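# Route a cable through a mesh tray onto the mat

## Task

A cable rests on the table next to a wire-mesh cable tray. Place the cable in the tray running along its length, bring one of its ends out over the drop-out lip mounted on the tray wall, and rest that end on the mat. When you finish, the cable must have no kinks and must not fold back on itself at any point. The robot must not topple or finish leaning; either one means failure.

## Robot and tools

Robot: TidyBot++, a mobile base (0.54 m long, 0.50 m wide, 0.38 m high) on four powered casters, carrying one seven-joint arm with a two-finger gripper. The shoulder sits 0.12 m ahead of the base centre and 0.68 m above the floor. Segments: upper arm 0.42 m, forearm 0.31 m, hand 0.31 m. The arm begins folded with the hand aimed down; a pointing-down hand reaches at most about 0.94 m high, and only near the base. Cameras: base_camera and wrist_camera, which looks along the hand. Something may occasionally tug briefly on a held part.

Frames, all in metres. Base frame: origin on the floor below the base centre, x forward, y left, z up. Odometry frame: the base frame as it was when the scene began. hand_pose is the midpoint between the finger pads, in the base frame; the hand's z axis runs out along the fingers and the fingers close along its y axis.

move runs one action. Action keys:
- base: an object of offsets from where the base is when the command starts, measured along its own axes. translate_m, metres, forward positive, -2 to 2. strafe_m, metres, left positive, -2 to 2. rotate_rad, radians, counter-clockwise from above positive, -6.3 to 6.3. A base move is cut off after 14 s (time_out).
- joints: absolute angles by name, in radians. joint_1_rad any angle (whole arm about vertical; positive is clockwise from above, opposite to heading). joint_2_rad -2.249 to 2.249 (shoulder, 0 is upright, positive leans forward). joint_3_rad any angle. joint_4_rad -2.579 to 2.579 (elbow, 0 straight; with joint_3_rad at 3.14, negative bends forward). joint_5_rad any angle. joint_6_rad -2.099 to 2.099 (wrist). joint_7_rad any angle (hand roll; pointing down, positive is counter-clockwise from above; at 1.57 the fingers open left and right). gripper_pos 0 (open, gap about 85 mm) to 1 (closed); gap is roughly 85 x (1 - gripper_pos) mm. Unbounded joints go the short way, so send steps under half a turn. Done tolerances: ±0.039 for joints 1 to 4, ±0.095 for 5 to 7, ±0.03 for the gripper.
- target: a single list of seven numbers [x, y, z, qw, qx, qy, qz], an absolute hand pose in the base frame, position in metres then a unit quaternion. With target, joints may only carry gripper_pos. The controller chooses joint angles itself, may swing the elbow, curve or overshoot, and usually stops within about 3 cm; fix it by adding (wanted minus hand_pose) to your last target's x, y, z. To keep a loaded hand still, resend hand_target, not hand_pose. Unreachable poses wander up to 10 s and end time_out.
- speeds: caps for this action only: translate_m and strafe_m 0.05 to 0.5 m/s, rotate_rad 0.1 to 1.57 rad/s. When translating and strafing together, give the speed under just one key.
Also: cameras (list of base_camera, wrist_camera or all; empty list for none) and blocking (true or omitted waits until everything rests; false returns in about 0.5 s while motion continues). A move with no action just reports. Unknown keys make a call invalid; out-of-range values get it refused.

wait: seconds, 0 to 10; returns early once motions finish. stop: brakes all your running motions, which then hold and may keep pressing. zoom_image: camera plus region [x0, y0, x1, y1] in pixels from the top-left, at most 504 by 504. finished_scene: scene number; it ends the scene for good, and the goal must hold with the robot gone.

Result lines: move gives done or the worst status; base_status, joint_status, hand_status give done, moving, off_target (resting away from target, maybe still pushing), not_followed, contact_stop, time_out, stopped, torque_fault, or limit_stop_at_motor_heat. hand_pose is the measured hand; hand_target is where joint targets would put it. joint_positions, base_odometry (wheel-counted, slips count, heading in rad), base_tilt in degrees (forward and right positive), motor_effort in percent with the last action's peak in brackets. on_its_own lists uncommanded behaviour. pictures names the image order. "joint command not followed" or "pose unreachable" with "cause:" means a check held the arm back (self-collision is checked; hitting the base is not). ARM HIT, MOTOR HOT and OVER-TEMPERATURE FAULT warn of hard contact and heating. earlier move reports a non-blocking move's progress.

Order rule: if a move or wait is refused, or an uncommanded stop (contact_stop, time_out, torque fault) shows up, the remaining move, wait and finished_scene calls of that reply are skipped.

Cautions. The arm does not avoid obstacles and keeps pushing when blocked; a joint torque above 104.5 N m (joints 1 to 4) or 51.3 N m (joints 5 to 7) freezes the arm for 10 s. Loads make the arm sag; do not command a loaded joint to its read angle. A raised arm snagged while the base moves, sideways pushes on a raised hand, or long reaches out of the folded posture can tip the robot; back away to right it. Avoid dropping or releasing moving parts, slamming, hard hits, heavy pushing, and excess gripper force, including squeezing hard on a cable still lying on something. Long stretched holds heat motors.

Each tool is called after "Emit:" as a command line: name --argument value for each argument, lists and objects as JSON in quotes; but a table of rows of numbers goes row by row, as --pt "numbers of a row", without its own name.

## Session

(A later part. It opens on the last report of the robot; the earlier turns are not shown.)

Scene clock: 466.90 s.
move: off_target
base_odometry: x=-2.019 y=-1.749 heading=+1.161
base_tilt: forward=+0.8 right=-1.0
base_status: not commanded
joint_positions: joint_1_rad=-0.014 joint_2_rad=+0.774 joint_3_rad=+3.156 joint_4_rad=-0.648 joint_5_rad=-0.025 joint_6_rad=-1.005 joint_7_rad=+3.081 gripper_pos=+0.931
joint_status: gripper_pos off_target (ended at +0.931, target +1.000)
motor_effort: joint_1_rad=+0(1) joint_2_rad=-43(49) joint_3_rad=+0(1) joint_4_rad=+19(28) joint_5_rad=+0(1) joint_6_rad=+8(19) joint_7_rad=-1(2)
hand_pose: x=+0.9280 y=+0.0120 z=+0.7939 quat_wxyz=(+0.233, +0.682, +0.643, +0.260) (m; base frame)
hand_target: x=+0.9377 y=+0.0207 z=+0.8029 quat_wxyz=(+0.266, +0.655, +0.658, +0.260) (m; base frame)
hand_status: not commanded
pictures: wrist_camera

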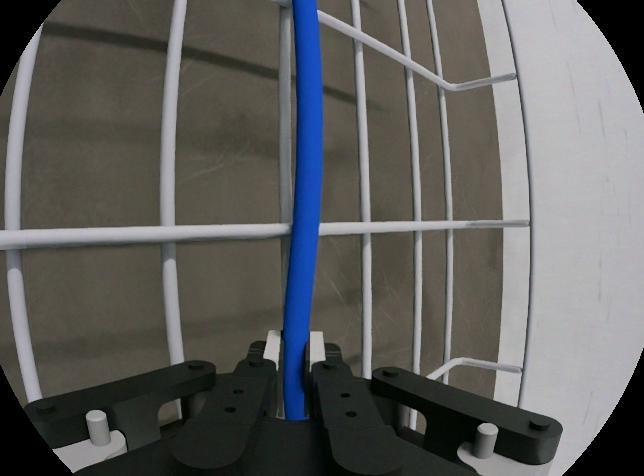

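Emit:
move --joints '{"joint_1_rad":-0.035,"joint_2_rad":0.755,"joint_3_rad":3.14,"joint_4_rad":-0.57,"joint_5_rad":0.04,"joint_6_rad":-1.02,"joint_7_rad":3.1}' --cameras '["wrist_camera"]'

Emit:
move --base '{"strafe_m":-0.3}' --speeds '{"strafe_m":0.1}' --cameras '["wrist_camera"]'

Scene clock: 471.27 s.
move: off_target
base_odometry: x=-2.019 y=-1.749 heading=+1.161
base_tilt: forward=+0.7 right=-1.0
base_status: not commanded
joint_positions: joint_1_rad=-0.014 joint_2_rad=+0.787 joint_3_rad=+3.156 joint_4_rad=-0.613 joint_5_rad=-0.024 joint_6_rad=-1.037 joint_7_rad=+3.081 gripper_pos=+0.931
joint_status: joint_4_rad off_target (ended at -0.613, target -0.570); the others done
motor_effort: joint_1_rad=-1(2) joint_2_rad=-51(51) joint_3_rad=-1(2) joint_4_rad=+26(26) joint_5_rad=-1(2) joint_6_rad=+15(15) joint_7_rad=-1(2)
hand_pose: x=+0.9285 y=+0.0120 z=+0.7949 quat_wxyz=(+0.231, +0.682, +0.644, +0.257) (m; base frame)
hand_target: x=+0.9346 y=+0.0200 z=+0.8473 quat_wxyz=(+0.277, +0.651, +0.652, +0.272) (m; base frame)
hand_status: not commanded
pictures: wrist_camera

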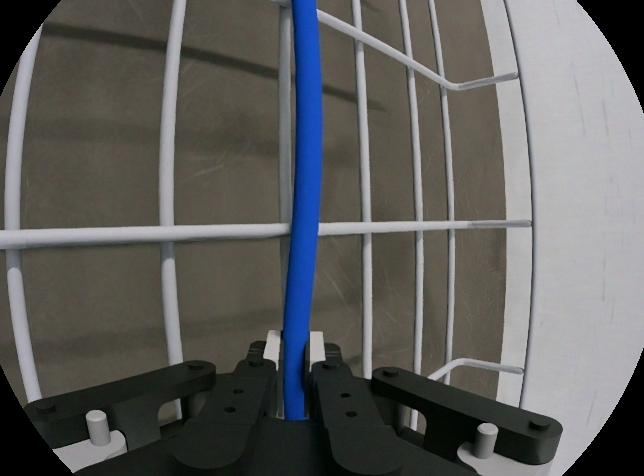

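Scene clock: 474.83 s.
move: done
base_odometry: x=-1.744 y=-1.869 heading=+1.161
base_tilt: forward=+0.6 right=-1.0
base_status: done
joint_positions: joint_1_rad=-0.031 joint_2_rad=+0.781 joint_3_rad=+3.142 joint_4_rad=-0.573 joint_5_rad=+0.009 joint_6_rad=-1.037 joint_7_rad=+3.081 gripper_pos=+0.931
joint_status: not commanded
on_its_own: joint_4_rad moved +0.040 to your old target -0.570
motor_effort: joint_1_rad=-1(23) joint_2_rad=-46(52) joint_3_rad=-1(13) joint_4_rad=+19(26) joint_5_rad=+0(12) joint_6_rad=+7(14) joint_7_rad=-1(2)
hand_pose: x=+0.9342 y=+0.0238 z=+0.8204 quat_wxyz=(+0.251, +0.667, +0.649, +0.267) (m; base frame)
hand_target: x=+0.9346 y=+0.0200 z=+0.8473 quat_wxyz=(+0.277, +0.651, +0.652, +0.272) (m; base frame)
hand_status: not commanded
pictures: wrist_camera

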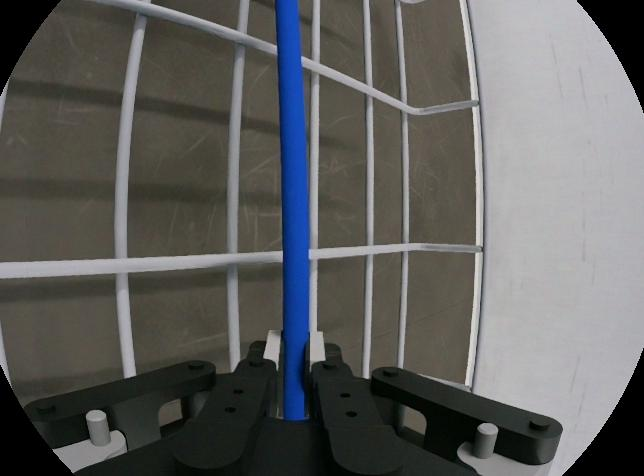

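Emit:
move --joints '{"gripper_pos":0.5}' --cameras '[]'

Emit:
move --joints '{"joint_1_rad":0,"joint_2_rad":0.4,"joint_3_rad":3.14,"joint_4_rad":-0.6,"joint_5_rad":0,"joint_6_rad":-1.6,"joint_7_rad":3.1,"gripper_pos":0.5}' --cameras '["wrist_camera"]'

Emit:
move --base '{"strafe_m":0.55}' --cameras '["wrist_camera"]'

Scene clock: 480.03 s.
move: done
base_odometry: x=-1.744 y=-1.869 heading=+1.161
base_tilt: forward=+0.7 right=-1.1
base_status: not commanded
joint_positions: joint_1_rad=-0.031 joint_2_rad=+0.781 joint_3_rad=+3.142 joint_4_rad=-0.573 joint_5_rad=+0.009 joint_6_rad=-1.037 joint_7_rad=+3.081 gripper_pos=+0.500
joint_status: all done
motor_effort: joint_1_rad=-1(1) joint_2_rad=-46(46) joint_3_rad=+0(1) joint_4_rad=+18(19) joint_5_rad=+0(1) joint_6_rad=+6(7) joint_7_rad=-1(1)
hand_pose: x=+0.9342 y=+0.0238 z=+0.8204 quat_wxyz=(+0.251, +0.667, +0.649, +0.267) (m; base frame)
hand_target: x=+0.9346 y=+0.0200 z=+0.8473 quat_wxyz=(+0.277, +0.651, +0.652, +0.272) (m; base frame)
hand_status: not commanded
pictures: none
No camera images: "cameras" was empty.

Scene clock: 481.87 s.
move: done
base_odometry: x=-1.744 y=-1.869 heading=+1.161
base_tilt: forward=+0.7 right=-0.9
base_status: not commanded
joint_positions: joint_1_rad=-0.022 joint_2_rad=+0.406 joint_3_rad=+3.142 joint_4_rad=-0.583 joint_5_rad=+0.009 joint_6_rad=-1.524 joint_7_rad=+3.081 gripper_pos=+0.500
joint_status: all done
motor_effort: joint_1_rad=-1(2) joint_2_rad=-31(49) joint_3_rad=+0(2) joint_4_rad=+16(21) joint_5_rad=+0(2) joint_6_rad=+6(7) joint_7_rad=+0(2)
hand_pose: x=+0.7307 y=+0.0116 z=+0.9890 quat_wxyz=(+0.213, +0.686, +0.659, +0.224) (m; base frame)
hand_target: x=+0.7078 y=+0.0020 z=+0.9725 quat_wxyz=(+0.185, +0.695, +0.667, +0.193) (m; base frame)
hand_status: not commanded
pictures: wrist_camera

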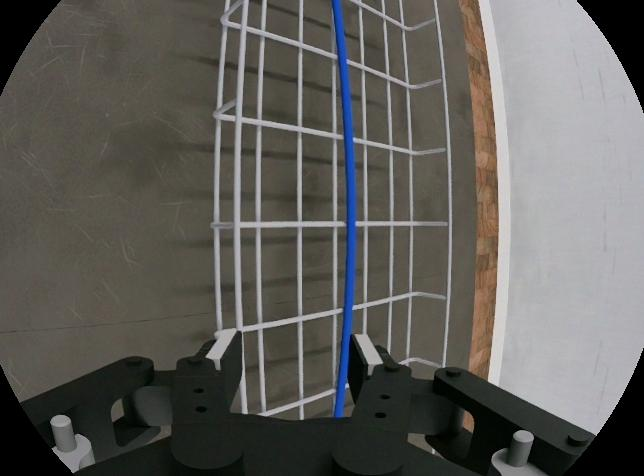

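Scene clock: 484.43 s.
move: done
base_odometry: x=-2.248 y=-1.649 heading=+1.161
base_tilt: forward=+0.7 right=-0.9
base_status: done
joint_positions: joint_1_rad=-0.006 joint_2_rad=+0.406 joint_3_rad=+3.142 joint_4_rad=-0.583 joint_5_rad=+0.009 joint_6_rad=-1.527 joint_7_rad=+3.081 gripper_pos=+0.500
joint_status: not commanded
motor_effort: joint_1_rad=+0(3) joint_2_rad=-30(33) joint_3_rad=+0(2) joint_4_rad=+16(16) joint_5_rad=+0(2) joint_6_rad=+5(6) joint_7_rad=-1(2)
hand_pose: x=+0.7302 y=+0.0019 z=+0.9885 quat_wxyz=(+0.214, +0.692, +0.653, +0.221) (m; base frame)
hand_target: x=+0.7078 y=+0.0020 z=+0.9725 quat_wxyz=(+0.185, +0.695, +0.667, +0.193) (m; base frame)
hand_status: not commanded
pictures: wrist_camera

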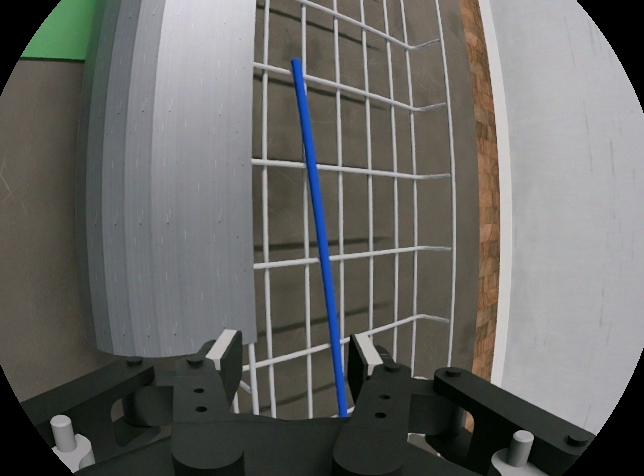

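Emit:
move --base '{"translate_m":0.06}' --speeds '{"translate_m":0.05}'

Scene clock: 500.80 s.
move: done
base_odometry: x=-2.224 y=-1.594 heading=+1.161
base_tilt: forward=+0.8 right=-1.1
base_status: done
joint_positions: joint_1_rad=-0.006 joint_2_rad=+0.408 joint_3_rad=+3.142 joint_4_rad=-0.584 joint_5_rad=+0.009 joint_6_rad=-1.529 joint_7_rad=+3.081 gripper_pos=+0.500
joint_status: not commanded
motor_effort: joint_1_rad=+0(1) joint_2_rad=-31(34) joint_3_rad=+0(0) joint_4_rad=+16(16) joint_5_rad=+1(1) joint_6_rad=+5(6) joint_7_rad=+0(1)
hand_pose: x=+0.7303 y=+0.0019 z=+0.9870 quat_wxyz=(+0.212, +0.692, +0.654, +0.220) (m; base frame)
hand_target: x=+0.7078 y=+0.0020 z=+0.9725 quat_wxyz=(+0.185, +0.695, +0.667, +0.193) (m; base frame)
hand_status: not commanded
pictures: base_camera, wrist_camera

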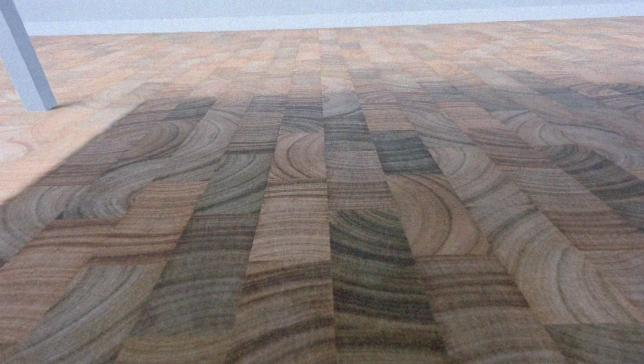

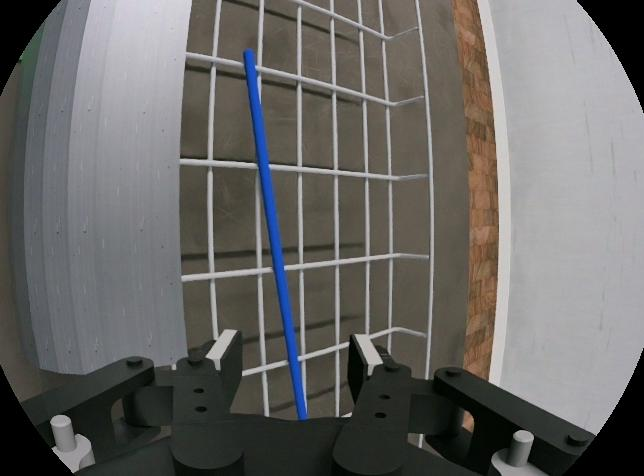

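Emit:
move --base '{"strafe_m":0.08}' --joints '{"joint_1_rad":0,"joint_2_rad":0.575,"joint_3_rad":3.14,"joint_4_rad":-0.66,"joint_5_rad":0.02,"joint_6_rad":-1.2,"joint_7_rad":3.14,"gripper_pos":0.55}' --cameras '["wrist_camera"]'

Scene clock: 511.60 s.
move: done
base_odometry: x=-2.298 y=-1.562 heading=+1.161
base_tilt: forward=+0.8 right=-1.1
base_status: done
joint_positions: joint_1_rad=-0.010 joint_2_rad=+0.596 joint_3_rad=+3.141 joint_4_rad=-0.652 joint_5_rad=+0.009 joint_6_rad=-1.274 joint_7_rad=+3.082 gripper_pos=+0.550
joint_status: all done
motor_effort: joint_1_rad=-1(5) joint_2_rad=-39(45) joint_3_rad=+0(2) joint_4_rad=+17(20) joint_5_rad=+0(2) joint_6_rad=+5(7) joint_7_rad=-1(2)
hand_pose: x=+0.8342 y=+0.0058 z=+0.8767 quat_wxyz=(+0.212, +0.690, +0.656, +0.220) (m; base frame)
hand_target: x=+0.8467 y=-0.0037 z=+0.9018 quat_wxyz=(+0.251, +0.663, +0.663, +0.238) (m; base frame)
hand_status: not commanded
pictures: wrist_camera

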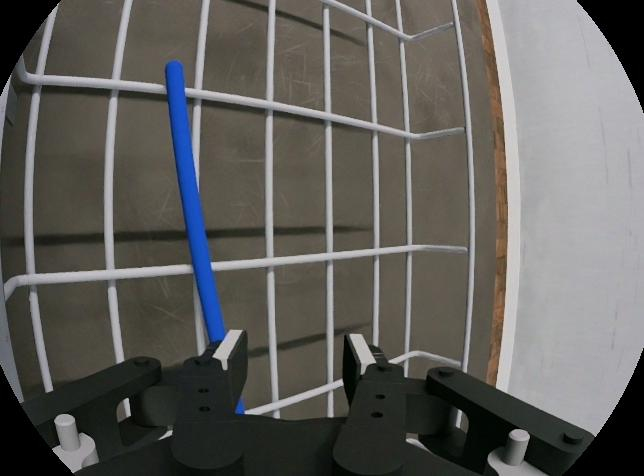

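Emit:
move --joints '{"joint_1_rad":0,"joint_2_rad":0.72,"joint_3_rad":3.14,"joint_4_rad":-0.46,"joint_5_rad":0.02,"joint_6_rad":-1.44,"joint_7_rad":3.25}' --cameras '["wrist_camera"]'

Scene clock: 516.93 s.
move: done
base_odometry: x=-2.298 y=-1.562 heading=+1.161
base_tilt: forward=+0.8 right=-1.0
base_status: not commanded
joint_positions: joint_1_rad=-0.010 joint_2_rad=+0.730 joint_3_rad=+3.141 joint_4_rad=-0.465 joint_5_rad=+0.009 joint_6_rad=-1.370 joint_7_rad=+3.169 gripper_pos=+0.550
joint_status: all done
motor_effort: joint_1_rad=-1(1) joint_2_rad=-42(45) joint_3_rad=+0(2) joint_4_rad=+17(18) joint_5_rad=+0(1) joint_6_rad=+5(7) joint_7_rad=-1(2)
hand_pose: x=+0.8616 y=+0.0060 z=+0.8498 quat_wxyz=(+0.206, +0.665, +0.690, +0.196) (m; base frame)
hand_target: x=+0.8422 y=-0.0041 z=+0.8480 quat_wxyz=(+0.198, +0.646, +0.719, +0.165) (m; base frame)
hand_status: not commanded
pictures: wrist_camera

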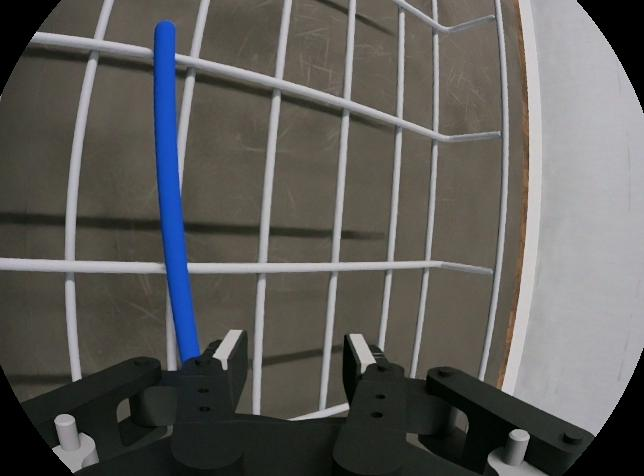

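Emit:
move --joints '{"joint_1_rad":0,"joint_2_rad":0.62,"joint_3_rad":3.14,"joint_4_rad":-0.63,"joint_5_rad":0.02,"joint_6_rad":-1.37,"joint_7_rad":3.25}' --cameras '["wrist_camera"]'

Scene clock: 524.90 s.
move: done
base_odometry: x=-2.298 y=-1.562 heading=+1.161
base_tilt: forward=+0.7 right=-1.0
base_status: not commanded
joint_positions: joint_1_rad=-0.010 joint_2_rad=+0.648 joint_3_rad=+3.141 joint_4_rad=-0.611 joint_5_rad=+0.009 joint_6_rad=-1.370 joint_7_rad=+3.170 gripper_pos=+0.550
joint_status: all done
motor_effort: joint_1_rad=-1(2) joint_2_rad=-40(44) joint_3_rad=+0(1) joint_4_rad=+17(18) joint_5_rad=+0(2) joint_6_rad=+5(6) joint_7_rad=+0(2)
hand_pose: x=+0.8248 y=+0.0056 z=+0.8423 quat_wxyz=(+0.184, +0.671, +0.697, +0.174) (m; base frame)
hand_target: x=+0.8169 y=-0.0040 z=+0.8535 quat_wxyz=(+0.198, +0.645, +0.719, +0.165) (m; base frame)
hand_status: not commanded
pictures: wrist_camera

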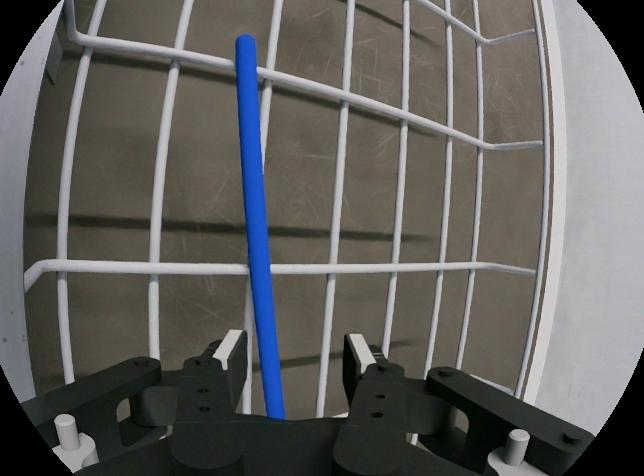

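Emit:
move --joints '{"joint_1_rad":0,"joint_2_rad":0.685,"joint_3_rad":3.14,"joint_4_rad":-0.63,"joint_5_rad":0.02,"joint_6_rad":-1.37,"joint_7_rad":3.25}' --cameras '["wrist_camera"]'

Emit:
move --joints '{"gripper_pos":1.0}' --cameras '["wrist_camera"]'

Scene clock: 531.83 s.
move: done
base_odometry: x=-2.298 y=-1.562 heading=+1.161
base_tilt: forward=+0.8 right=-1.1
base_status: not commanded
joint_positions: joint_1_rad=-0.010 joint_2_rad=+0.696 joint_3_rad=+3.141 joint_4_rad=-0.616 joint_5_rad=+0.009 joint_6_rad=-1.370 joint_7_rad=+3.170 gripper_pos=+0.550
joint_status: all done
motor_effort: joint_1_rad=-1(1) joint_2_rad=-42(44) joint_3_rad=+0(1) joint_4_rad=+17(18) joint_5_rad=+0(1) joint_6_rad=+4(5) joint_7_rad=-1(2)
hand_pose: x=+0.8307 y=+0.0057 z=+0.8064 quat_wxyz=(+0.166, +0.675, +0.702, +0.156) (m; base frame)
hand_target: x=+0.8265 y=-0.0040 z=+0.8078 quat_wxyz=(+0.175, +0.650, +0.725, +0.144) (m; base frame)
hand_status: not commanded
pictures: wrist_camera

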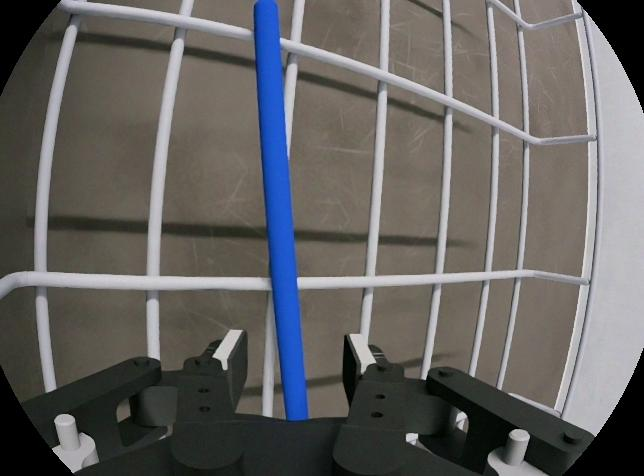

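Scene clock: 532.63 s.
move: off_target
base_odometry: x=-2.298 y=-1.562 heading=+1.161
base_tilt: forward=+0.7 right=-1.0
base_status: not commanded
joint_positions: joint_1_rad=-0.010 joint_2_rad=+0.691 joint_3_rad=+3.141 joint_4_rad=-0.620 joint_5_rad=+0.009 joint_6_rad=-1.384 joint_7_rad=+3.171 gripper_pos=+0.939
joint_status: gripper_pos off_target (ended at +0.939, target +1.000)
motor_effort: joint_1_rad=+1(2) joint_2_rad=-40(42) joint_3_rad=+0(1) joint_4_rad=+16(21) joint_5_rad=+0(1) joint_6_rad=+4(15) joint_7_rad=-1(1)
hand_pose: x=+0.8256 y=+0.0056 z=+0.8060 quat_wxyz=(+0.161, +0.676, +0.703, +0.152) (m; base frame)
hand_target: x=+0.8265 y=-0.0040 z=+0.8078 quat_wxyz=(+0.175, +0.650, +0.725, +0.144) (m; base frame)
hand_status: not commanded
pictures: wrist_camera

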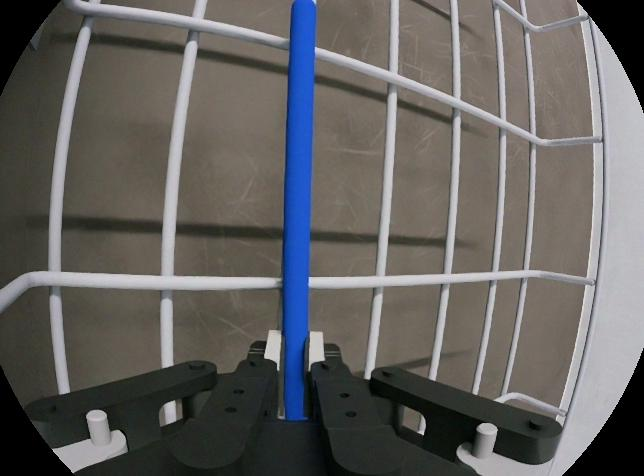

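Emit:
move --joints '{"joint_1_rad":0,"joint_2_rad":0.505,"joint_3_rad":3.14,"joint_4_rad":-0.555,"joint_5_rad":0.02,"joint_6_rad":-1.5,"joint_7_rad":3.25}' --cameras '["wrist_camera"]'

Emit:
move --base '{"strafe_m":0.25}' --speeds '{"strafe_m":0.1}' --cameras '["wrist_camera"]'

Scene clock: 540.83 s.
move: done
base_odometry: x=-2.298 y=-1.562 heading=+1.161
base_tilt: forward=+0.7 right=-1.0
base_status: not commanded
joint_positions: joint_1_rad=-0.010 joint_2_rad=+0.517 joint_3_rad=+3.141 joint_4_rad=-0.553 joint_5_rad=+0.009 joint_6_rad=-1.432 joint_7_rad=+3.171 gripper_pos=+0.939
joint_status: all done
motor_effort: joint_1_rad=+0(2) joint_2_rad=-36(47) joint_3_rad=+0(1) joint_4_rad=+17(19) joint_5_rad=+1(2) joint_6_rad=+6(6) joint_7_rad=-1(2)
hand_pose: x=+0.7885 y=+0.0052 z=+0.9488 quat_wxyz=(+0.228, +0.658, +0.684, +0.217) (m; base frame)
hand_target: x=+0.7678 y=-0.0042 z=+0.9437 quat_wxyz=(+0.220, +0.641, +0.712, +0.185) (m; base frame)
hand_status: not commanded
pictures: wrist_camera

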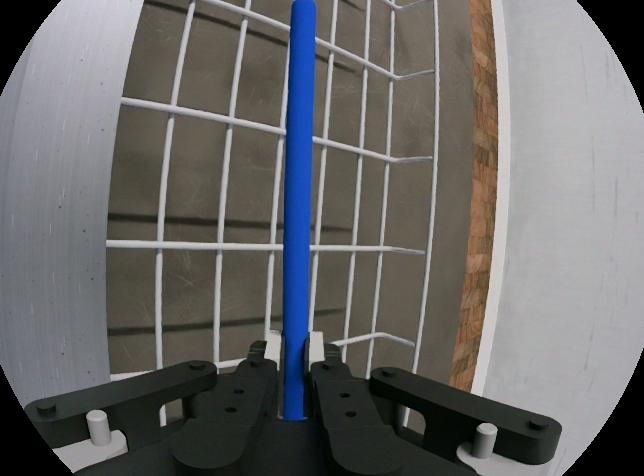

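Scene clock: 543.90 s.
move: done
base_odometry: x=-2.527 y=-1.462 heading=+1.161
base_tilt: forward=+0.7 right=-1.1
base_status: done
joint_positions: joint_1_rad=-0.002 joint_2_rad=+0.517 joint_3_rad=+3.141 joint_4_rad=-0.553 joint_5_rad=+0.009 joint_6_rad=-1.432 joint_7_rad=+3.171 gripper_pos=+0.939
joint_status: not commanded
motor_effort: joint_1_rad=-1(4) joint_2_rad=-36(37) joint_3_rad=+0(2) joint_4_rad=+17(17) joint_5_rad=+1(1) joint_6_rad=+6(6) joint_7_rad=+0(1)
hand_pose: x=+0.7886 y=+0.0000 z=+0.9488 quat_wxyz=(+0.229, +0.661, +0.681, +0.216) (m; base frame)
hand_target: x=+0.7678 y=-0.0042 z=+0.9437 quat_wxyz=(+0.220, +0.641, +0.712, +0.185) (m; base frame)
hand_status: not commanded
pictures: wrist_camera

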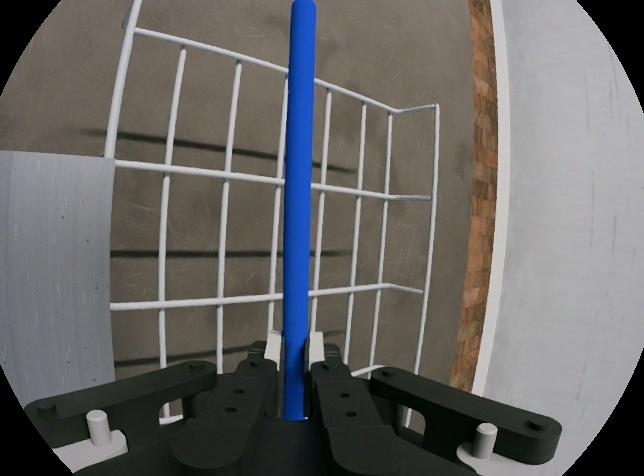

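Emit:
move --joints '{"joint_1_rad":0,"joint_2_rad":0.41,"joint_3_rad":3.14,"joint_4_rad":-0.51,"joint_5_rad":0.0,"joint_6_rad":-1.85,"joint_7_rad":3.7}' --cameras '["wrist_camera"]'

Scene clock: 552.33 s.
move: done
base_odometry: x=-2.527 y=-1.462 heading=+1.161
base_tilt: forward=+0.7 right=-1.0
base_status: not commanded
joint_positions: joint_1_rad=-0.002 joint_2_rad=+0.424 joint_3_rad=+3.141 joint_4_rad=-0.513 joint_5_rad=+0.009 joint_6_rad=-1.779 joint_7_rad=+3.616 gripper_pos=+0.939
joint_status: all done
motor_effort: joint_1_rad=-1(2) joint_2_rad=-31(39) joint_3_rad=-1(1) joint_4_rad=+15(18) joint_5_rad=+0(1) joint_6_rad=+4(6) joint_7_rad=+0(1)
hand_pose: x=+0.6739 y=-0.0002 z=+0.9678 quat_wxyz=(+0.182, +0.510, +0.834, +0.107) (m; base frame)
hand_target: x=+0.6498 y=+0.0020 z=+0.9681 quat_wxyz=(+0.161, +0.476, +0.860, +0.090) (m; base frame)
hand_status: not commanded
pictures: wrist_camera

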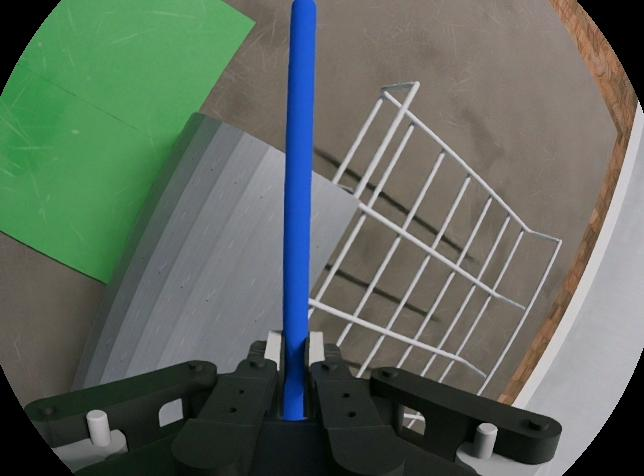

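Emit:
move --joints '{"joint_1_rad":0,"joint_2_rad":0.22,"joint_3_rad":3.14,"joint_4_rad":-0.83,"joint_5_rad":0.0,"joint_6_rad":-1.98,"joint_7_rad":4.0}' --cameras '["wrist_camera"]'

Scene clock: 557.80 s.
move: done
base_odometry: x=-2.527 y=-1.462 heading=+1.161
base_tilt: forward=+0.7 right=-1.1
base_status: not commanded
joint_positions: joint_1_rad=-0.002 joint_2_rad=+0.242 joint_3_rad=+3.141 joint_4_rad=-0.812 joint_5_rad=+0.009 joint_6_rad=-1.904 joint_7_rad=+3.917 gripper_pos=+0.939
joint_status: all done
motor_effort: joint_1_rad=-2(2) joint_2_rad=-24(32) joint_3_rad=+0(2) joint_4_rad=+14(16) joint_5_rad=-1(3) joint_6_rad=+2(5) joint_7_rad=+1(1)
hand_pose: x=+0.5498 y=-0.0004 z=+0.9396 quat_wxyz=(+0.086, +0.386, +0.918, +0.032) (m; base frame)
hand_target: x=+0.5181 y=+0.0019 z=+0.9395 quat_wxyz=(+0.052, +0.347, +0.936, +0.020) (m; base frame)
hand_status: not commanded
pictures: wrist_camera

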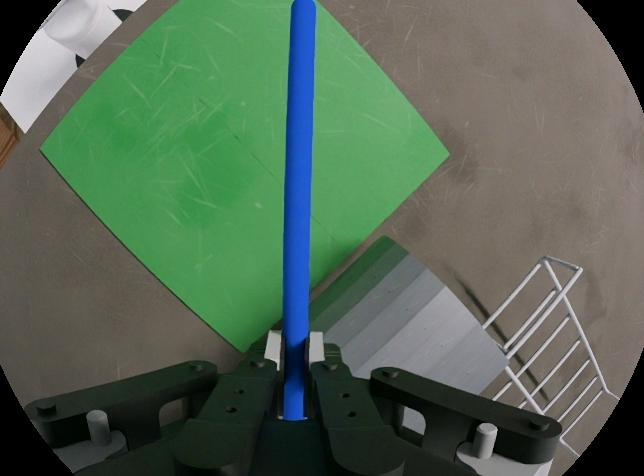

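Emit:
move --joints '{"joint_1_rad":-0.05,"joint_2_rad":0.09,"joint_3_rad":3.14,"joint_4_rad":-1.27,"joint_5_rad":0.0,"joint_6_rad":-1.84,"joint_7_rad":3.85}' --cameras '["wrist_camera"]'

Emit:
move --joints '{"joint_1_rad":-0.05,"joint_2_rad":0.09,"joint_3_rad":3.14,"joint_4_rad":-1.55,"joint_5_rad":0.0,"joint_6_rad":-1.55,"joint_7_rad":3.8}' --cameras '["wrist_camera"]'

Scene clock: 566.20 s.
move: done
base_odometry: x=-2.527 y=-1.462 heading=+1.161
base_tilt: forward=+0.7 right=-1.0
base_status: not commanded
joint_positions: joint_1_rad=-0.025 joint_2_rad=+0.115 joint_3_rad=+3.141 joint_4_rad=-1.250 joint_5_rad=+0.009 joint_6_rad=-1.903 joint_7_rad=+3.918 gripper_pos=+0.939
joint_status: all done
motor_effort: joint_1_rad=-1(2) joint_2_rad=-19(25) joint_3_rad=+0(2) joint_4_rad=+14(15) joint_5_rad=+0(2) joint_6_rad=-1(2) joint_7_rad=+0(2)
hand_pose: x=+0.4357 y=+0.0065 z=+0.8551 quat_wxyz=(-0.056, +0.376, +0.925, -0.029) (m; base frame)
hand_target: x=+0.4455 y=+0.0182 z=+0.8559 quat_wxyz=(-0.026, +0.394, +0.919, -0.013) (m; base frame)
hand_status: not commanded
pictures: wrist_camera

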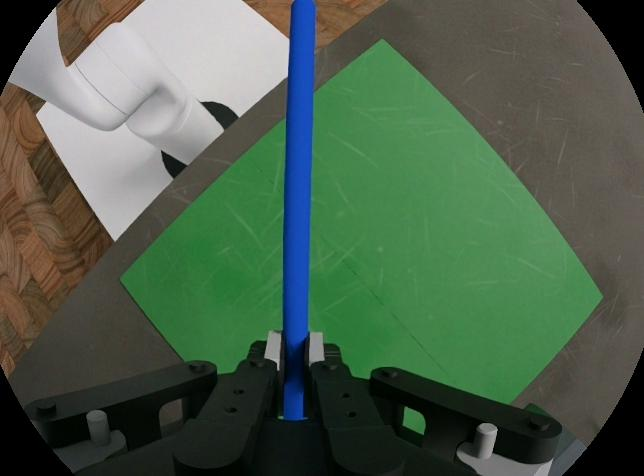

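Scene clock: 567.53 s.
move: done
base_odometry: x=-2.527 y=-1.462 heading=+1.161
base_tilt: forward=+0.6 right=-1.1
base_status: not commanded
joint_positions: joint_1_rad=-0.026 joint_2_rad=+0.110 joint_3_rad=+3.141 joint_4_rad=-1.530 joint_5_rad=+0.009 joint_6_rad=-1.627 joint_7_rad=+3.880 gripper_pos=+0.939
joint_status: all done
motor_effort: joint_1_rad=-1(2) joint_2_rad=-19(21) joint_3_rad=+0(1) joint_4_rad=+14(15) joint_5_rad=-1(2) joint_6_rad=-1(2) joint_7_rad=+0(2)
hand_pose: x=+0.4397 y=+0.0068 z=+0.7693 quat_wxyz=(-0.055, +0.391, +0.918, -0.031) (m; base frame)
hand_target: x=+0.4548 y=+0.0187 z=+0.7682 quat_wxyz=(-0.022, +0.417, +0.909, -0.011) (m; base frame)
hand_status: not commanded
pictures: wrist_camera

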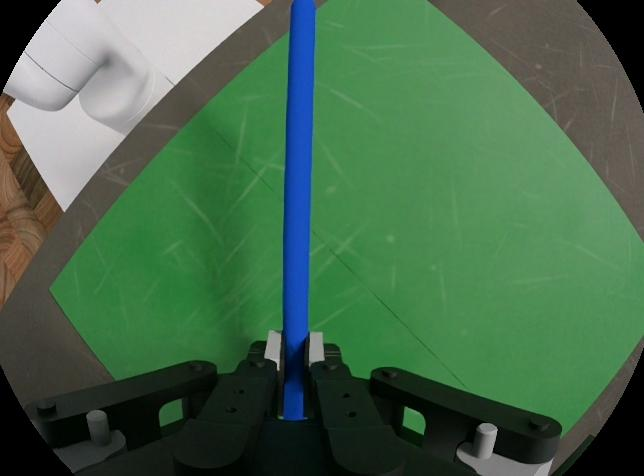

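Emit:
move --joints '{"joint_1_rad":-0.12,"joint_2_rad":0.125,"joint_3_rad":3.14,"joint_4_rad":-1.475,"joint_5_rad":0.0,"joint_6_rad":-1.47,"joint_7_rad":3.6}' --cameras '["wrist_camera"]'

Scene clock: 573.13 s.
move: done
base_odometry: x=-2.527 y=-1.462 heading=+1.161
base_tilt: forward=+0.7 right=-1.0
base_status: not commanded
joint_positions: joint_1_rad=-0.104 joint_2_rad=+0.120 joint_3_rad=+3.141 joint_4_rad=-1.475 joint_5_rad=+0.009 joint_6_rad=-1.545 joint_7_rad=+3.680 gripper_pos=+0.939
joint_status: all done
motor_effort: joint_1_rad=+0(2) joint_2_rad=-20(20) joint_3_rad=+1(2) joint_4_rad=+16(17) joint_5_rad=+0(2) joint_6_rad=+1(1) joint_7_rad=+0(2)
hand_pose: x=+0.4821 y=+0.0366 z=+0.7805 quat_wxyz=(+0.003, +0.447, +0.894, -0.004) (m; base frame)
hand_target: x=+0.5049 y=+0.0485 z=+0.7796 quat_wxyz=(+0.029, +0.475, +0.879, +0.021) (m; base frame)
hand_status: not commanded
pictures: wrist_camera

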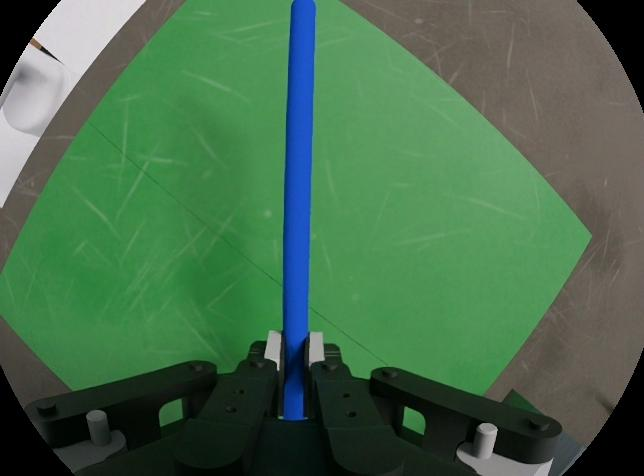

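Emit:
move --joints '{"joint_1_rad":0.0,"joint_2_rad":0.125,"joint_3_rad":3.14,"joint_4_rad":-1.5,"joint_5_rad":0.0,"joint_6_rad":-1.44,"joint_7_rad":3.72}' --cameras '[]'

Emit:
move --joints '{"joint_1_rad":0.0,"joint_2_rad":0.135,"joint_3_rad":3.14,"joint_4_rad":-1.61,"joint_5_rad":0.0,"joint_6_rad":-1.33,"joint_7_rad":3.72}' --cameras '["wrist_camera"]'

Scene clock: 580.03 s.
move: done
base_odometry: x=-2.527 y=-1.462 heading=+1.161
base_tilt: forward=+0.7 right=-1.0
base_status: not commanded
joint_positions: joint_1_rad=-0.018 joint_2_rad=+0.120 joint_3_rad=+3.141 joint_4_rad=-1.483 joint_5_rad=+0.009 joint_6_rad=-1.518 joint_7_rad=+3.680 gripper_pos=+0.939
joint_status: all done
motor_effort: joint_1_rad=+0(1) joint_2_rad=-20(21) joint_3_rad=+1(2) joint_4_rad=+16(16) joint_5_rad=+1(2) joint_6_rad=+1(1) joint_7_rad=-1(1)
hand_pose: x=+0.4900 y=+0.0052 z=+0.7782 quat_wxyz=(+0.011, +0.485, +0.874, +0.001) (m; base frame)
hand_target: x=+0.5091 y=+0.0020 z=+0.7719 quat_wxyz=(+0.034, +0.475, +0.879, +0.018) (m; base frame)
hand_status: not commanded
pictures: none
No camera images: "cameras" was empty.

Scene clock: 580.97 s.
move: done
base_odometry: x=-2.527 y=-1.462 heading=+1.161
base_tilt: forward=+0.7 right=-1.0
base_status: not commanded
joint_positions: joint_1_rad=-0.018 joint_2_rad=+0.129 joint_3_rad=+3.141 joint_4_rad=-1.592 joint_5_rad=+0.009 joint_6_rad=-1.407 joint_7_rad=+3.680 gripper_pos=+0.939
joint_status: all done
motor_effort: joint_1_rad=-1(2) joint_2_rad=-20(22) joint_3_rad=+0(1) joint_4_rad=+15(16) joint_5_rad=+0(2) joint_6_rad=+1(1) joint_7_rad=+0(2)
hand_pose: x=+0.4882 y=+0.0052 z=+0.7406 quat_wxyz=(+0.008, +0.485, +0.875, -0.001) (m; base frame)
hand_target: x=+0.5059 y=+0.0020 z=+0.7336 quat_wxyz=(+0.029, +0.475, +0.879, +0.016) (m; base frame)
hand_status: not commanded
pictures: wrist_camera

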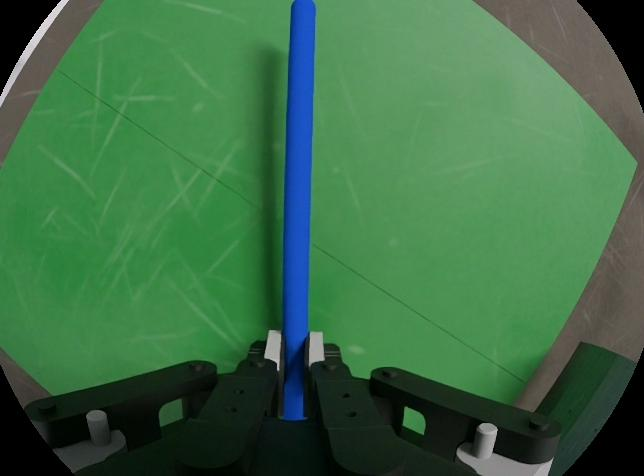

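Emit:
move --joints '{"joint_2_rad":0.14,"joint_4_rad":-1.66,"joint_6_rad":-1.28}' --cameras '["wrist_camera"]'

Scene clock: 584.07 s.
move: done
base_odometry: x=-2.527 y=-1.462 heading=+1.161
base_tilt: forward=+0.7 right=-1.0
base_status: not commanded
joint_positions: joint_1_rad=-0.018 joint_2_rad=+0.118 joint_3_rad=+3.141 joint_4_rad=-1.621 joint_5_rad=+0.009 joint_6_rad=-1.366 joint_7_rad=+3.680 gripper_pos=+0.939
joint_status: all done
motor_effort: joint_1_rad=-1(1) joint_2_rad=-12(21) joint_3_rad=+1(1) joint_4_rad=+11(15) joint_5_rad=+0(1) joint_6_rad=+3(3) joint_7_rad=+0(1)
hand_pose: x=+0.4897 y=+0.0051 z=+0.7359 quat_wxyz=(+0.018, +0.485, +0.874, +0.005) (m; base frame)
hand_target: x=+0.5030 y=+0.0020 z=+0.7163 quat_wxyz=(+0.027, +0.475, +0.879, +0.015) (m; base frame)
hand_status: not commanded
pictures: wrist_camera

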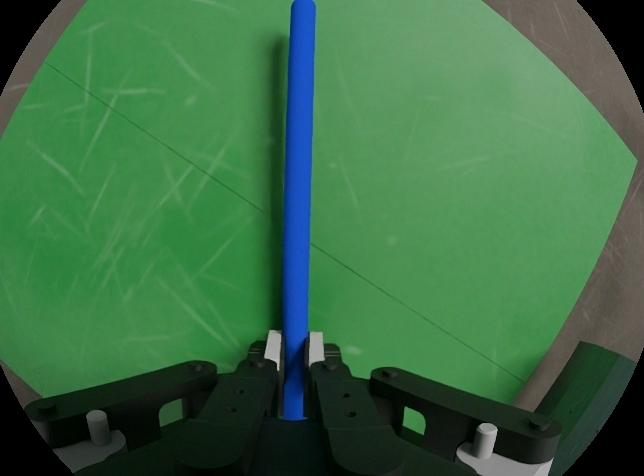

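Fingertips are on the mat. Open slightly and observe, then lift.

Emit:
move --joints '{"gripper_pos":0.7}' --cameras '["wrist_camera"]'

Emit:
move --joints '{"joint_2_rad":0.125,"joint_4_rad":-1.45,"joint_6_rad":-1.49}' --cameras '[]'

Emit:
move --joints '{"joint_1_rad":0.0,"joint_2_rad":0.1,"joint_3_rad":3.14,"joint_4_rad":-0.95,"joint_5_rad":0,"joint_6_rad":-1.7,"joint_7_rad":3.2}' --cameras '["wrist_camera"]'

Scene clock: 588.40 s.
move: done
base_odometry: x=-2.527 y=-1.462 heading=+1.161
base_tilt: forward=+0.6 right=-1.0
base_status: not commanded
joint_positions: joint_1_rad=-0.018 joint_2_rad=+0.118 joint_3_rad=+3.141 joint_4_rad=-1.622 joint_5_rad=+0.009 joint_6_rad=-1.346 joint_7_rad=+3.680 gripper_pos=+0.700
joint_status: all done
motor_effort: joint_1_rad=+0(1) joint_2_rad=-15(17) joint_3_rad=+1(2) joint_4_rad=+11(13) joint_5_rad=+2(2) joint_6_rad=+0(3) joint_7_rad=+0(1)
hand_pose: x=+0.4955 y=+0.0053 z=+0.7358 quat_wxyz=(+0.026, +0.485, +0.874, +0.010) (m; base frame)
hand_target: x=+0.5030 y=+0.0020 z=+0.7163 quat_wxyz=(+0.027, +0.475, +0.879, +0.015) (m; base frame)
hand_status: not commanded
pictures: wrist_camera

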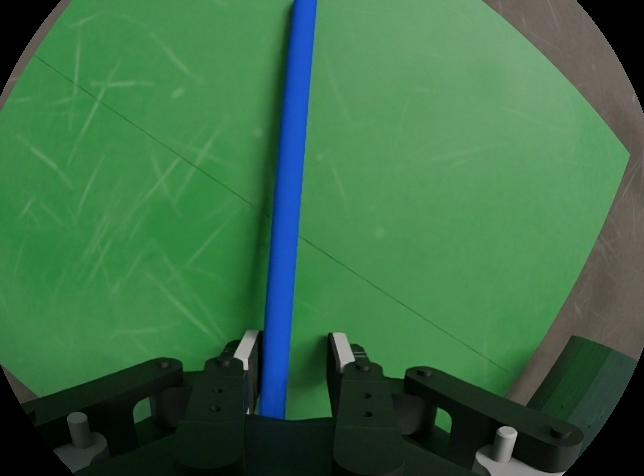

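Scene clock: 589.60 s.
move: done
base_odometry: x=-2.527 y=-1.462 heading=+1.161
base_tilt: forward=+0.6 right=-1.0
base_status: not commanded
joint_positions: joint_1_rad=-0.017 joint_2_rad=+0.134 joint_3_rad=+3.141 joint_4_rad=-1.454 joint_5_rad=+0.009 joint_6_rad=-1.418 joint_7_rad=+3.680 gripper_pos=+0.700
joint_status: all done
motor_effort: joint_1_rad=-1(1) joint_2_rad=-21(23) joint_3_rad=+0(1) joint_4_rad=+16(17) joint_5_rad=+0(2) joint_6_rad=+2(2) joint_7_rad=-1(1)
hand_pose: x=+0.5315 y=+0.0058 z=+0.7850 quat_wxyz=(+0.061, +0.484, +0.872, +0.030) (m; base frame)
hand_target: x=+0.5096 y=+0.0020 z=+0.7876 quat_wxyz=(+0.034, +0.475, +0.879, +0.018) (m; base frame)
hand_status: not commanded
pictures: none
No camera images: "cameras" was empty.

Scene clock: 591.60 s.
move: done
base_odometry: x=-2.527 y=-1.462 heading=+1.161
base_tilt: forward=+0.8 right=-1.0
base_status: not commanded
joint_positions: joint_1_rad=-0.017 joint_2_rad=+0.119 joint_3_rad=+3.141 joint_4_rad=-0.955 joint_5_rad=+0.009 joint_6_rad=-1.625 joint_7_rad=+3.282 gripper_pos=+0.700
joint_status: all done
motor_effort: joint_1_rad=-1(2) joint_2_rad=-20(23) joint_3_rad=+0(1) joint_4_rad=+16(17) joint_5_rad=+1(2) joint_6_rad=+4(5) joint_7_rad=-1(2)
hand_pose: x=+0.5786 y=+0.0066 z=+0.9681 quat_wxyz=(+0.167, +0.634, +0.741, +0.142) (m; base frame)
hand_target: x=+0.5525 y=+0.0020 z=+0.9691 quat_wxyz=(+0.141, +0.673, +0.714, +0.134) (m; base frame)
hand_status: not commanded
pictures: wrist_camera

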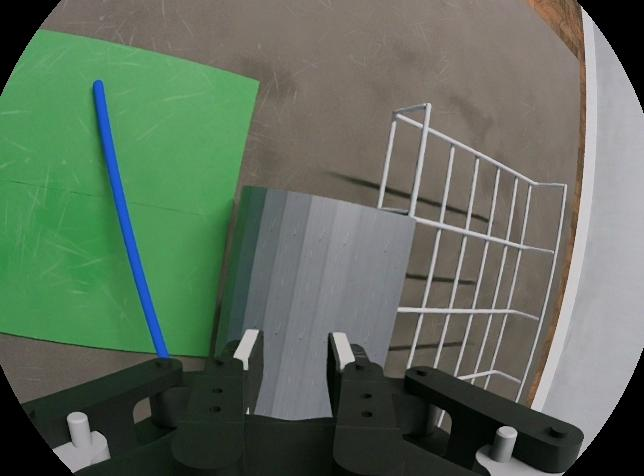

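Emit:
move --base '{"strafe_m":-0.35}' --cameras '["wrist_camera"]'

Emit:
move --base '{"strafe_m":-0.3}' --cameras '["wrist_camera"]'

Scene clock: 596.10 s.
move: done
base_odometry: x=-2.206 y=-1.602 heading=+1.161
base_tilt: forward=+0.7 right=-1.1
base_status: done
joint_positions: joint_1_rad=-0.006 joint_2_rad=+0.119 joint_3_rad=+3.141 joint_4_rad=-0.955 joint_5_rad=+0.009 joint_6_rad=-1.627 joint_7_rad=+3.280 gripper_pos=+0.700
joint_status: not commanded
motor_effort: joint_1_rad=+0(3) joint_2_rad=-20(22) joint_3_rad=+0(2) joint_4_rad=+16(16) joint_5_rad=+1(1) joint_6_rad=+4(5) joint_7_rad=-1(2)
hand_pose: x=+0.5782 y=+0.0015 z=+0.9679 quat_wxyz=(+0.167, +0.639, +0.737, +0.141) (m; base frame)
hand_target: x=+0.5525 y=+0.0020 z=+0.9691 quat_wxyz=(+0.141, +0.673, +0.714, +0.134) (m; base frame)
hand_status: not commanded
pictures: wrist_camera

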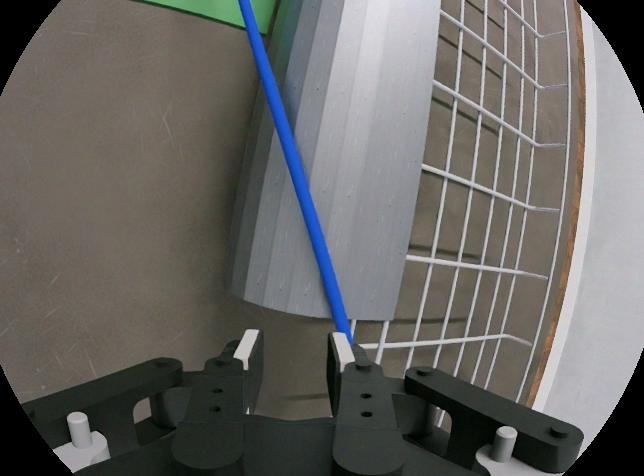

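Scene clock: 597.97 s.
move: done
base_odometry: x=-1.931 y=-1.722 heading=+1.160
base_tilt: forward=+0.7 right=-1.0
base_status: done
joint_positions: joint_1_rad=-0.003 joint_2_rad=+0.119 joint_3_rad=+3.142 joint_4_rad=-0.955 joint_5_rad=+0.009 joint_6_rad=-1.627 joint_7_rad=+3.280 gripper_pos=+0.700
joint_status: not commanded
motor_effort: joint_1_rad=+0(4) joint_2_rad=-20(21) joint_3_rad=+0(2) joint_4_rad=+16(16) joint_5_rad=+0(2) joint_6_rad=+5(5) joint_7_rad=+0(2)
hand_pose: x=+0.5781 y=-0.0003 z=+0.9678 quat_wxyz=(+0.168, +0.641, +0.736, +0.140) (m; base frame)
hand_target: x=+0.5525 y=+0.0020 z=+0.9691 quat_wxyz=(+0.141, +0.673, +0.714, +0.134) (m; base frame)
hand_status: not commanded
pictures: wrist_camera

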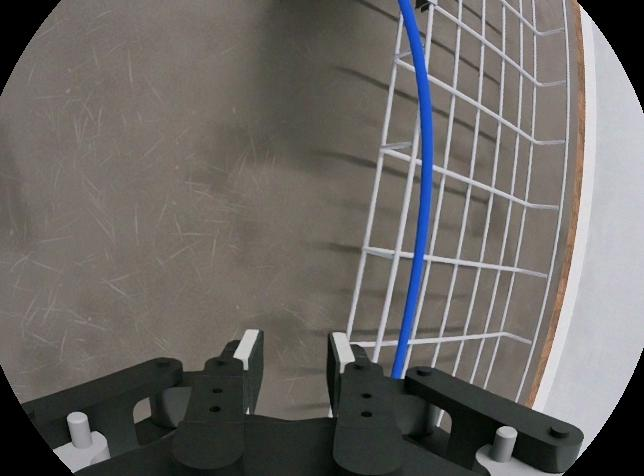

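Emit:
zoom_image --camera "wrist_camera" --region '[300, 0, 560, 240]'

Emit:
move --base '{"strafe_m":0.12}' --joints '{"joint_1_rad":0.0,"joint_2_rad":0.3,"joint_3_rad":3.14,"joint_4_rad":-0.75,"joint_5_rad":0,"joint_6_rad":-1.7,"joint_7_rad":3.1}' --cameras '["wrist_camera"]'

Scaled by 1.938.

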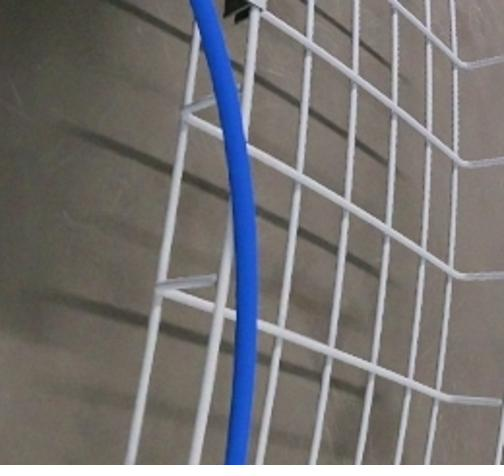

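Scene clock: 604.10 s.
move: done
base_odometry: x=-2.041 y=-1.674 heading=+1.160
base_tilt: forward=+0.8 right=-1.0
base_status: done
joint_positions: joint_1_rad=-0.003 joint_2_rad=+0.310 joint_3_rad=+3.141 joint_4_rad=-0.756 joint_5_rad=+0.009 joint_6_rad=-1.629 joint_7_rad=+3.181 gripper_pos=+0.700
joint_status: all done
motor_effort: joint_1_rad=-1(4) joint_2_rad=-28(31) joint_3_rad=+0(2) joint_4_rad=+16(17) joint_5_rad=+0(2) joint_6_rad=+4(5) joint_7_rad=-1(2)
hand_pose: x=+0.6571 y=+0.0000 z=+0.9537 quat_wxyz=(+0.162, +0.676, +0.703, +0.150) (m; base frame)
hand_target: x=+0.6348 y=+0.0020 z=+0.9525 quat_wxyz=(+0.134, +0.707, +0.680, +0.141) (m; base frame)
hand_status: not commanded
pictures: wrist_camera

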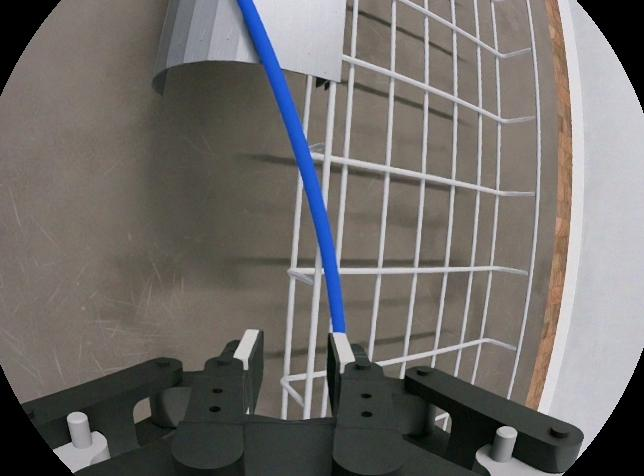

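Emit:
move --base '{"strafe_m":0.11}' --joints '{"joint_1_rad":0.0,"joint_2_rad":0.375,"joint_3_rad":3.14,"joint_4_rad":-0.79,"joint_5_rad":0,"joint_6_rad":-1.5,"joint_7_rad":3.38,"gripper_pos":0.4}' --cameras '["wrist_camera"]'

Scene clock: 615.70 s.
move: done
base_odometry: x=-2.142 y=-1.630 heading=+1.161
base_tilt: forward=+0.7 right=-0.9
base_status: done
joint_positions: joint_1_rad=-0.006 joint_2_rad=+0.385 joint_3_rad=+3.141 joint_4_rad=-0.776 joint_5_rad=+0.009 joint_6_rad=-1.544 joint_7_rad=+3.328 gripper_pos=+0.400
joint_status: all done
motor_effort: joint_1_rad=-1(5) joint_2_rad=-31(33) joint_3_rad=+0(2) joint_4_rad=+16(17) joint_5_rad=+0(2) joint_6_rad=+4(5) joint_7_rad=+0(2)
hand_pose: x=+0.6970 y=+0.0022 z=+0.9146 quat_wxyz=(+0.169, +0.621, +0.753, +0.135) (m; base frame)
hand_target: x=+0.7047 y=+0.0021 z=+0.9208 quat_wxyz=(+0.185, +0.600, +0.764, +0.146) (m; base frame)
hand_status: not commanded
pictures: wrist_camera

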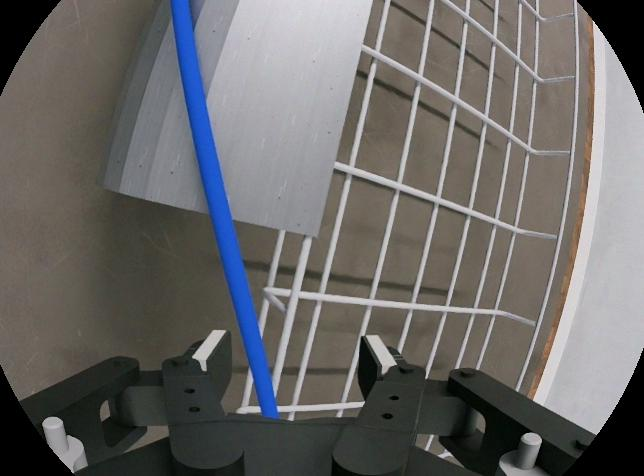

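Emit:
move --joints '{"joint_1_rad":0.0,"joint_2_rad":0.325,"joint_3_rad":3.14,"joint_4_rad":-0.98,"joint_5_rad":0,"joint_6_rad":-1.38,"joint_7_rad":3.4,"gripper_pos":0.4}' --cameras '["wrist_camera"]'

Scene clock: 621.67 s.
move: done
base_odometry: x=-2.142 y=-1.630 heading=+1.161
base_tilt: forward=+0.7 right=-1.0
base_status: not commanded
joint_positions: joint_1_rad=-0.006 joint_2_rad=+0.355 joint_3_rad=+3.141 joint_4_rad=-0.962 joint_5_rad=+0.009 joint_6_rad=-1.457 joint_7_rad=+3.328 gripper_pos=+0.400
joint_status: all done
motor_effort: joint_1_rad=-1(1) joint_2_rad=-30(32) joint_3_rad=+0(1) joint_4_rad=+17(18) joint_5_rad=+0(1) joint_6_rad=+3(4) joint_7_rad=-1(2)
hand_pose: x=+0.6813 y=+0.0022 z=+0.8650 quat_wxyz=(+0.143, +0.625, +0.759, +0.114) (m; base frame)
hand_target: x=+0.6939 y=+0.0021 z=+0.8837 quat_wxyz=(+0.179, +0.594, +0.772, +0.138) (m; base frame)
hand_status: not commanded
pictures: wrist_camera

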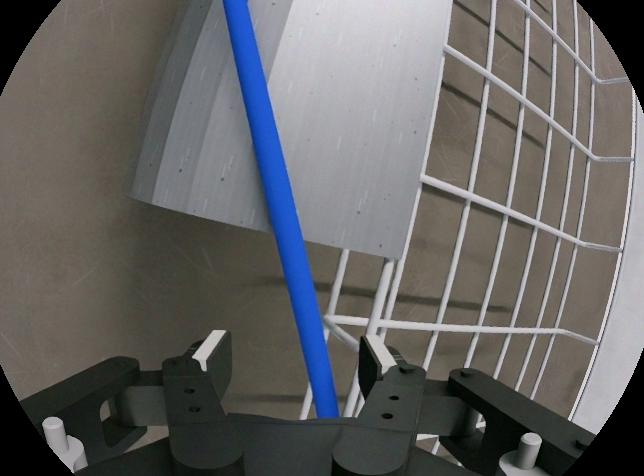

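Emit:
move --joints '{"joint_2_rad":0.34,"gripper_pos":1.0}' --cameras '["wrist_camera"]'

Scene clock: 625.23 s.
move: off_target
base_odometry: x=-2.142 y=-1.630 heading=+1.161
base_tilt: forward=+0.7 right=-1.1
base_status: not commanded
joint_positions: joint_1_rad=-0.006 joint_2_rad=+0.354 joint_3_rad=+3.141 joint_4_rad=-0.962 joint_5_rad=+0.009 joint_6_rad=-1.451 joint_7_rad=+3.328 gripper_pos=+0.947
joint_status: gripper_pos off_target (ended at +0.947, target +1.000); the others done
motor_effort: joint_1_rad=+0(1) joint_2_rad=-29(31) joint_3_rad=+1(1) joint_4_rad=+16(17) joint_5_rad=+1(2) joint_6_rad=+3(4) joint_7_rad=-1(2)
hand_pose: x=+0.6829 y=+0.0022 z=+0.8662 quat_wxyz=(+0.146, +0.625, +0.758, +0.116) (m; base frame)
hand_target: x=+0.6969 y=+0.0021 z=+0.8751 quat_wxyz=(+0.173, +0.595, +0.773, +0.134) (m; base frame)
hand_status: not commanded
pictures: wrist_camera

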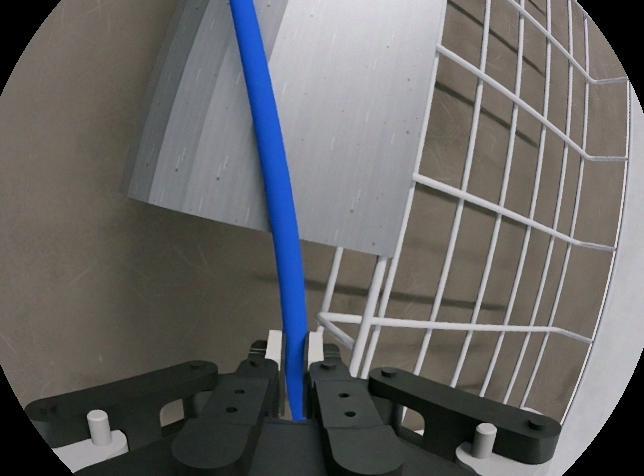

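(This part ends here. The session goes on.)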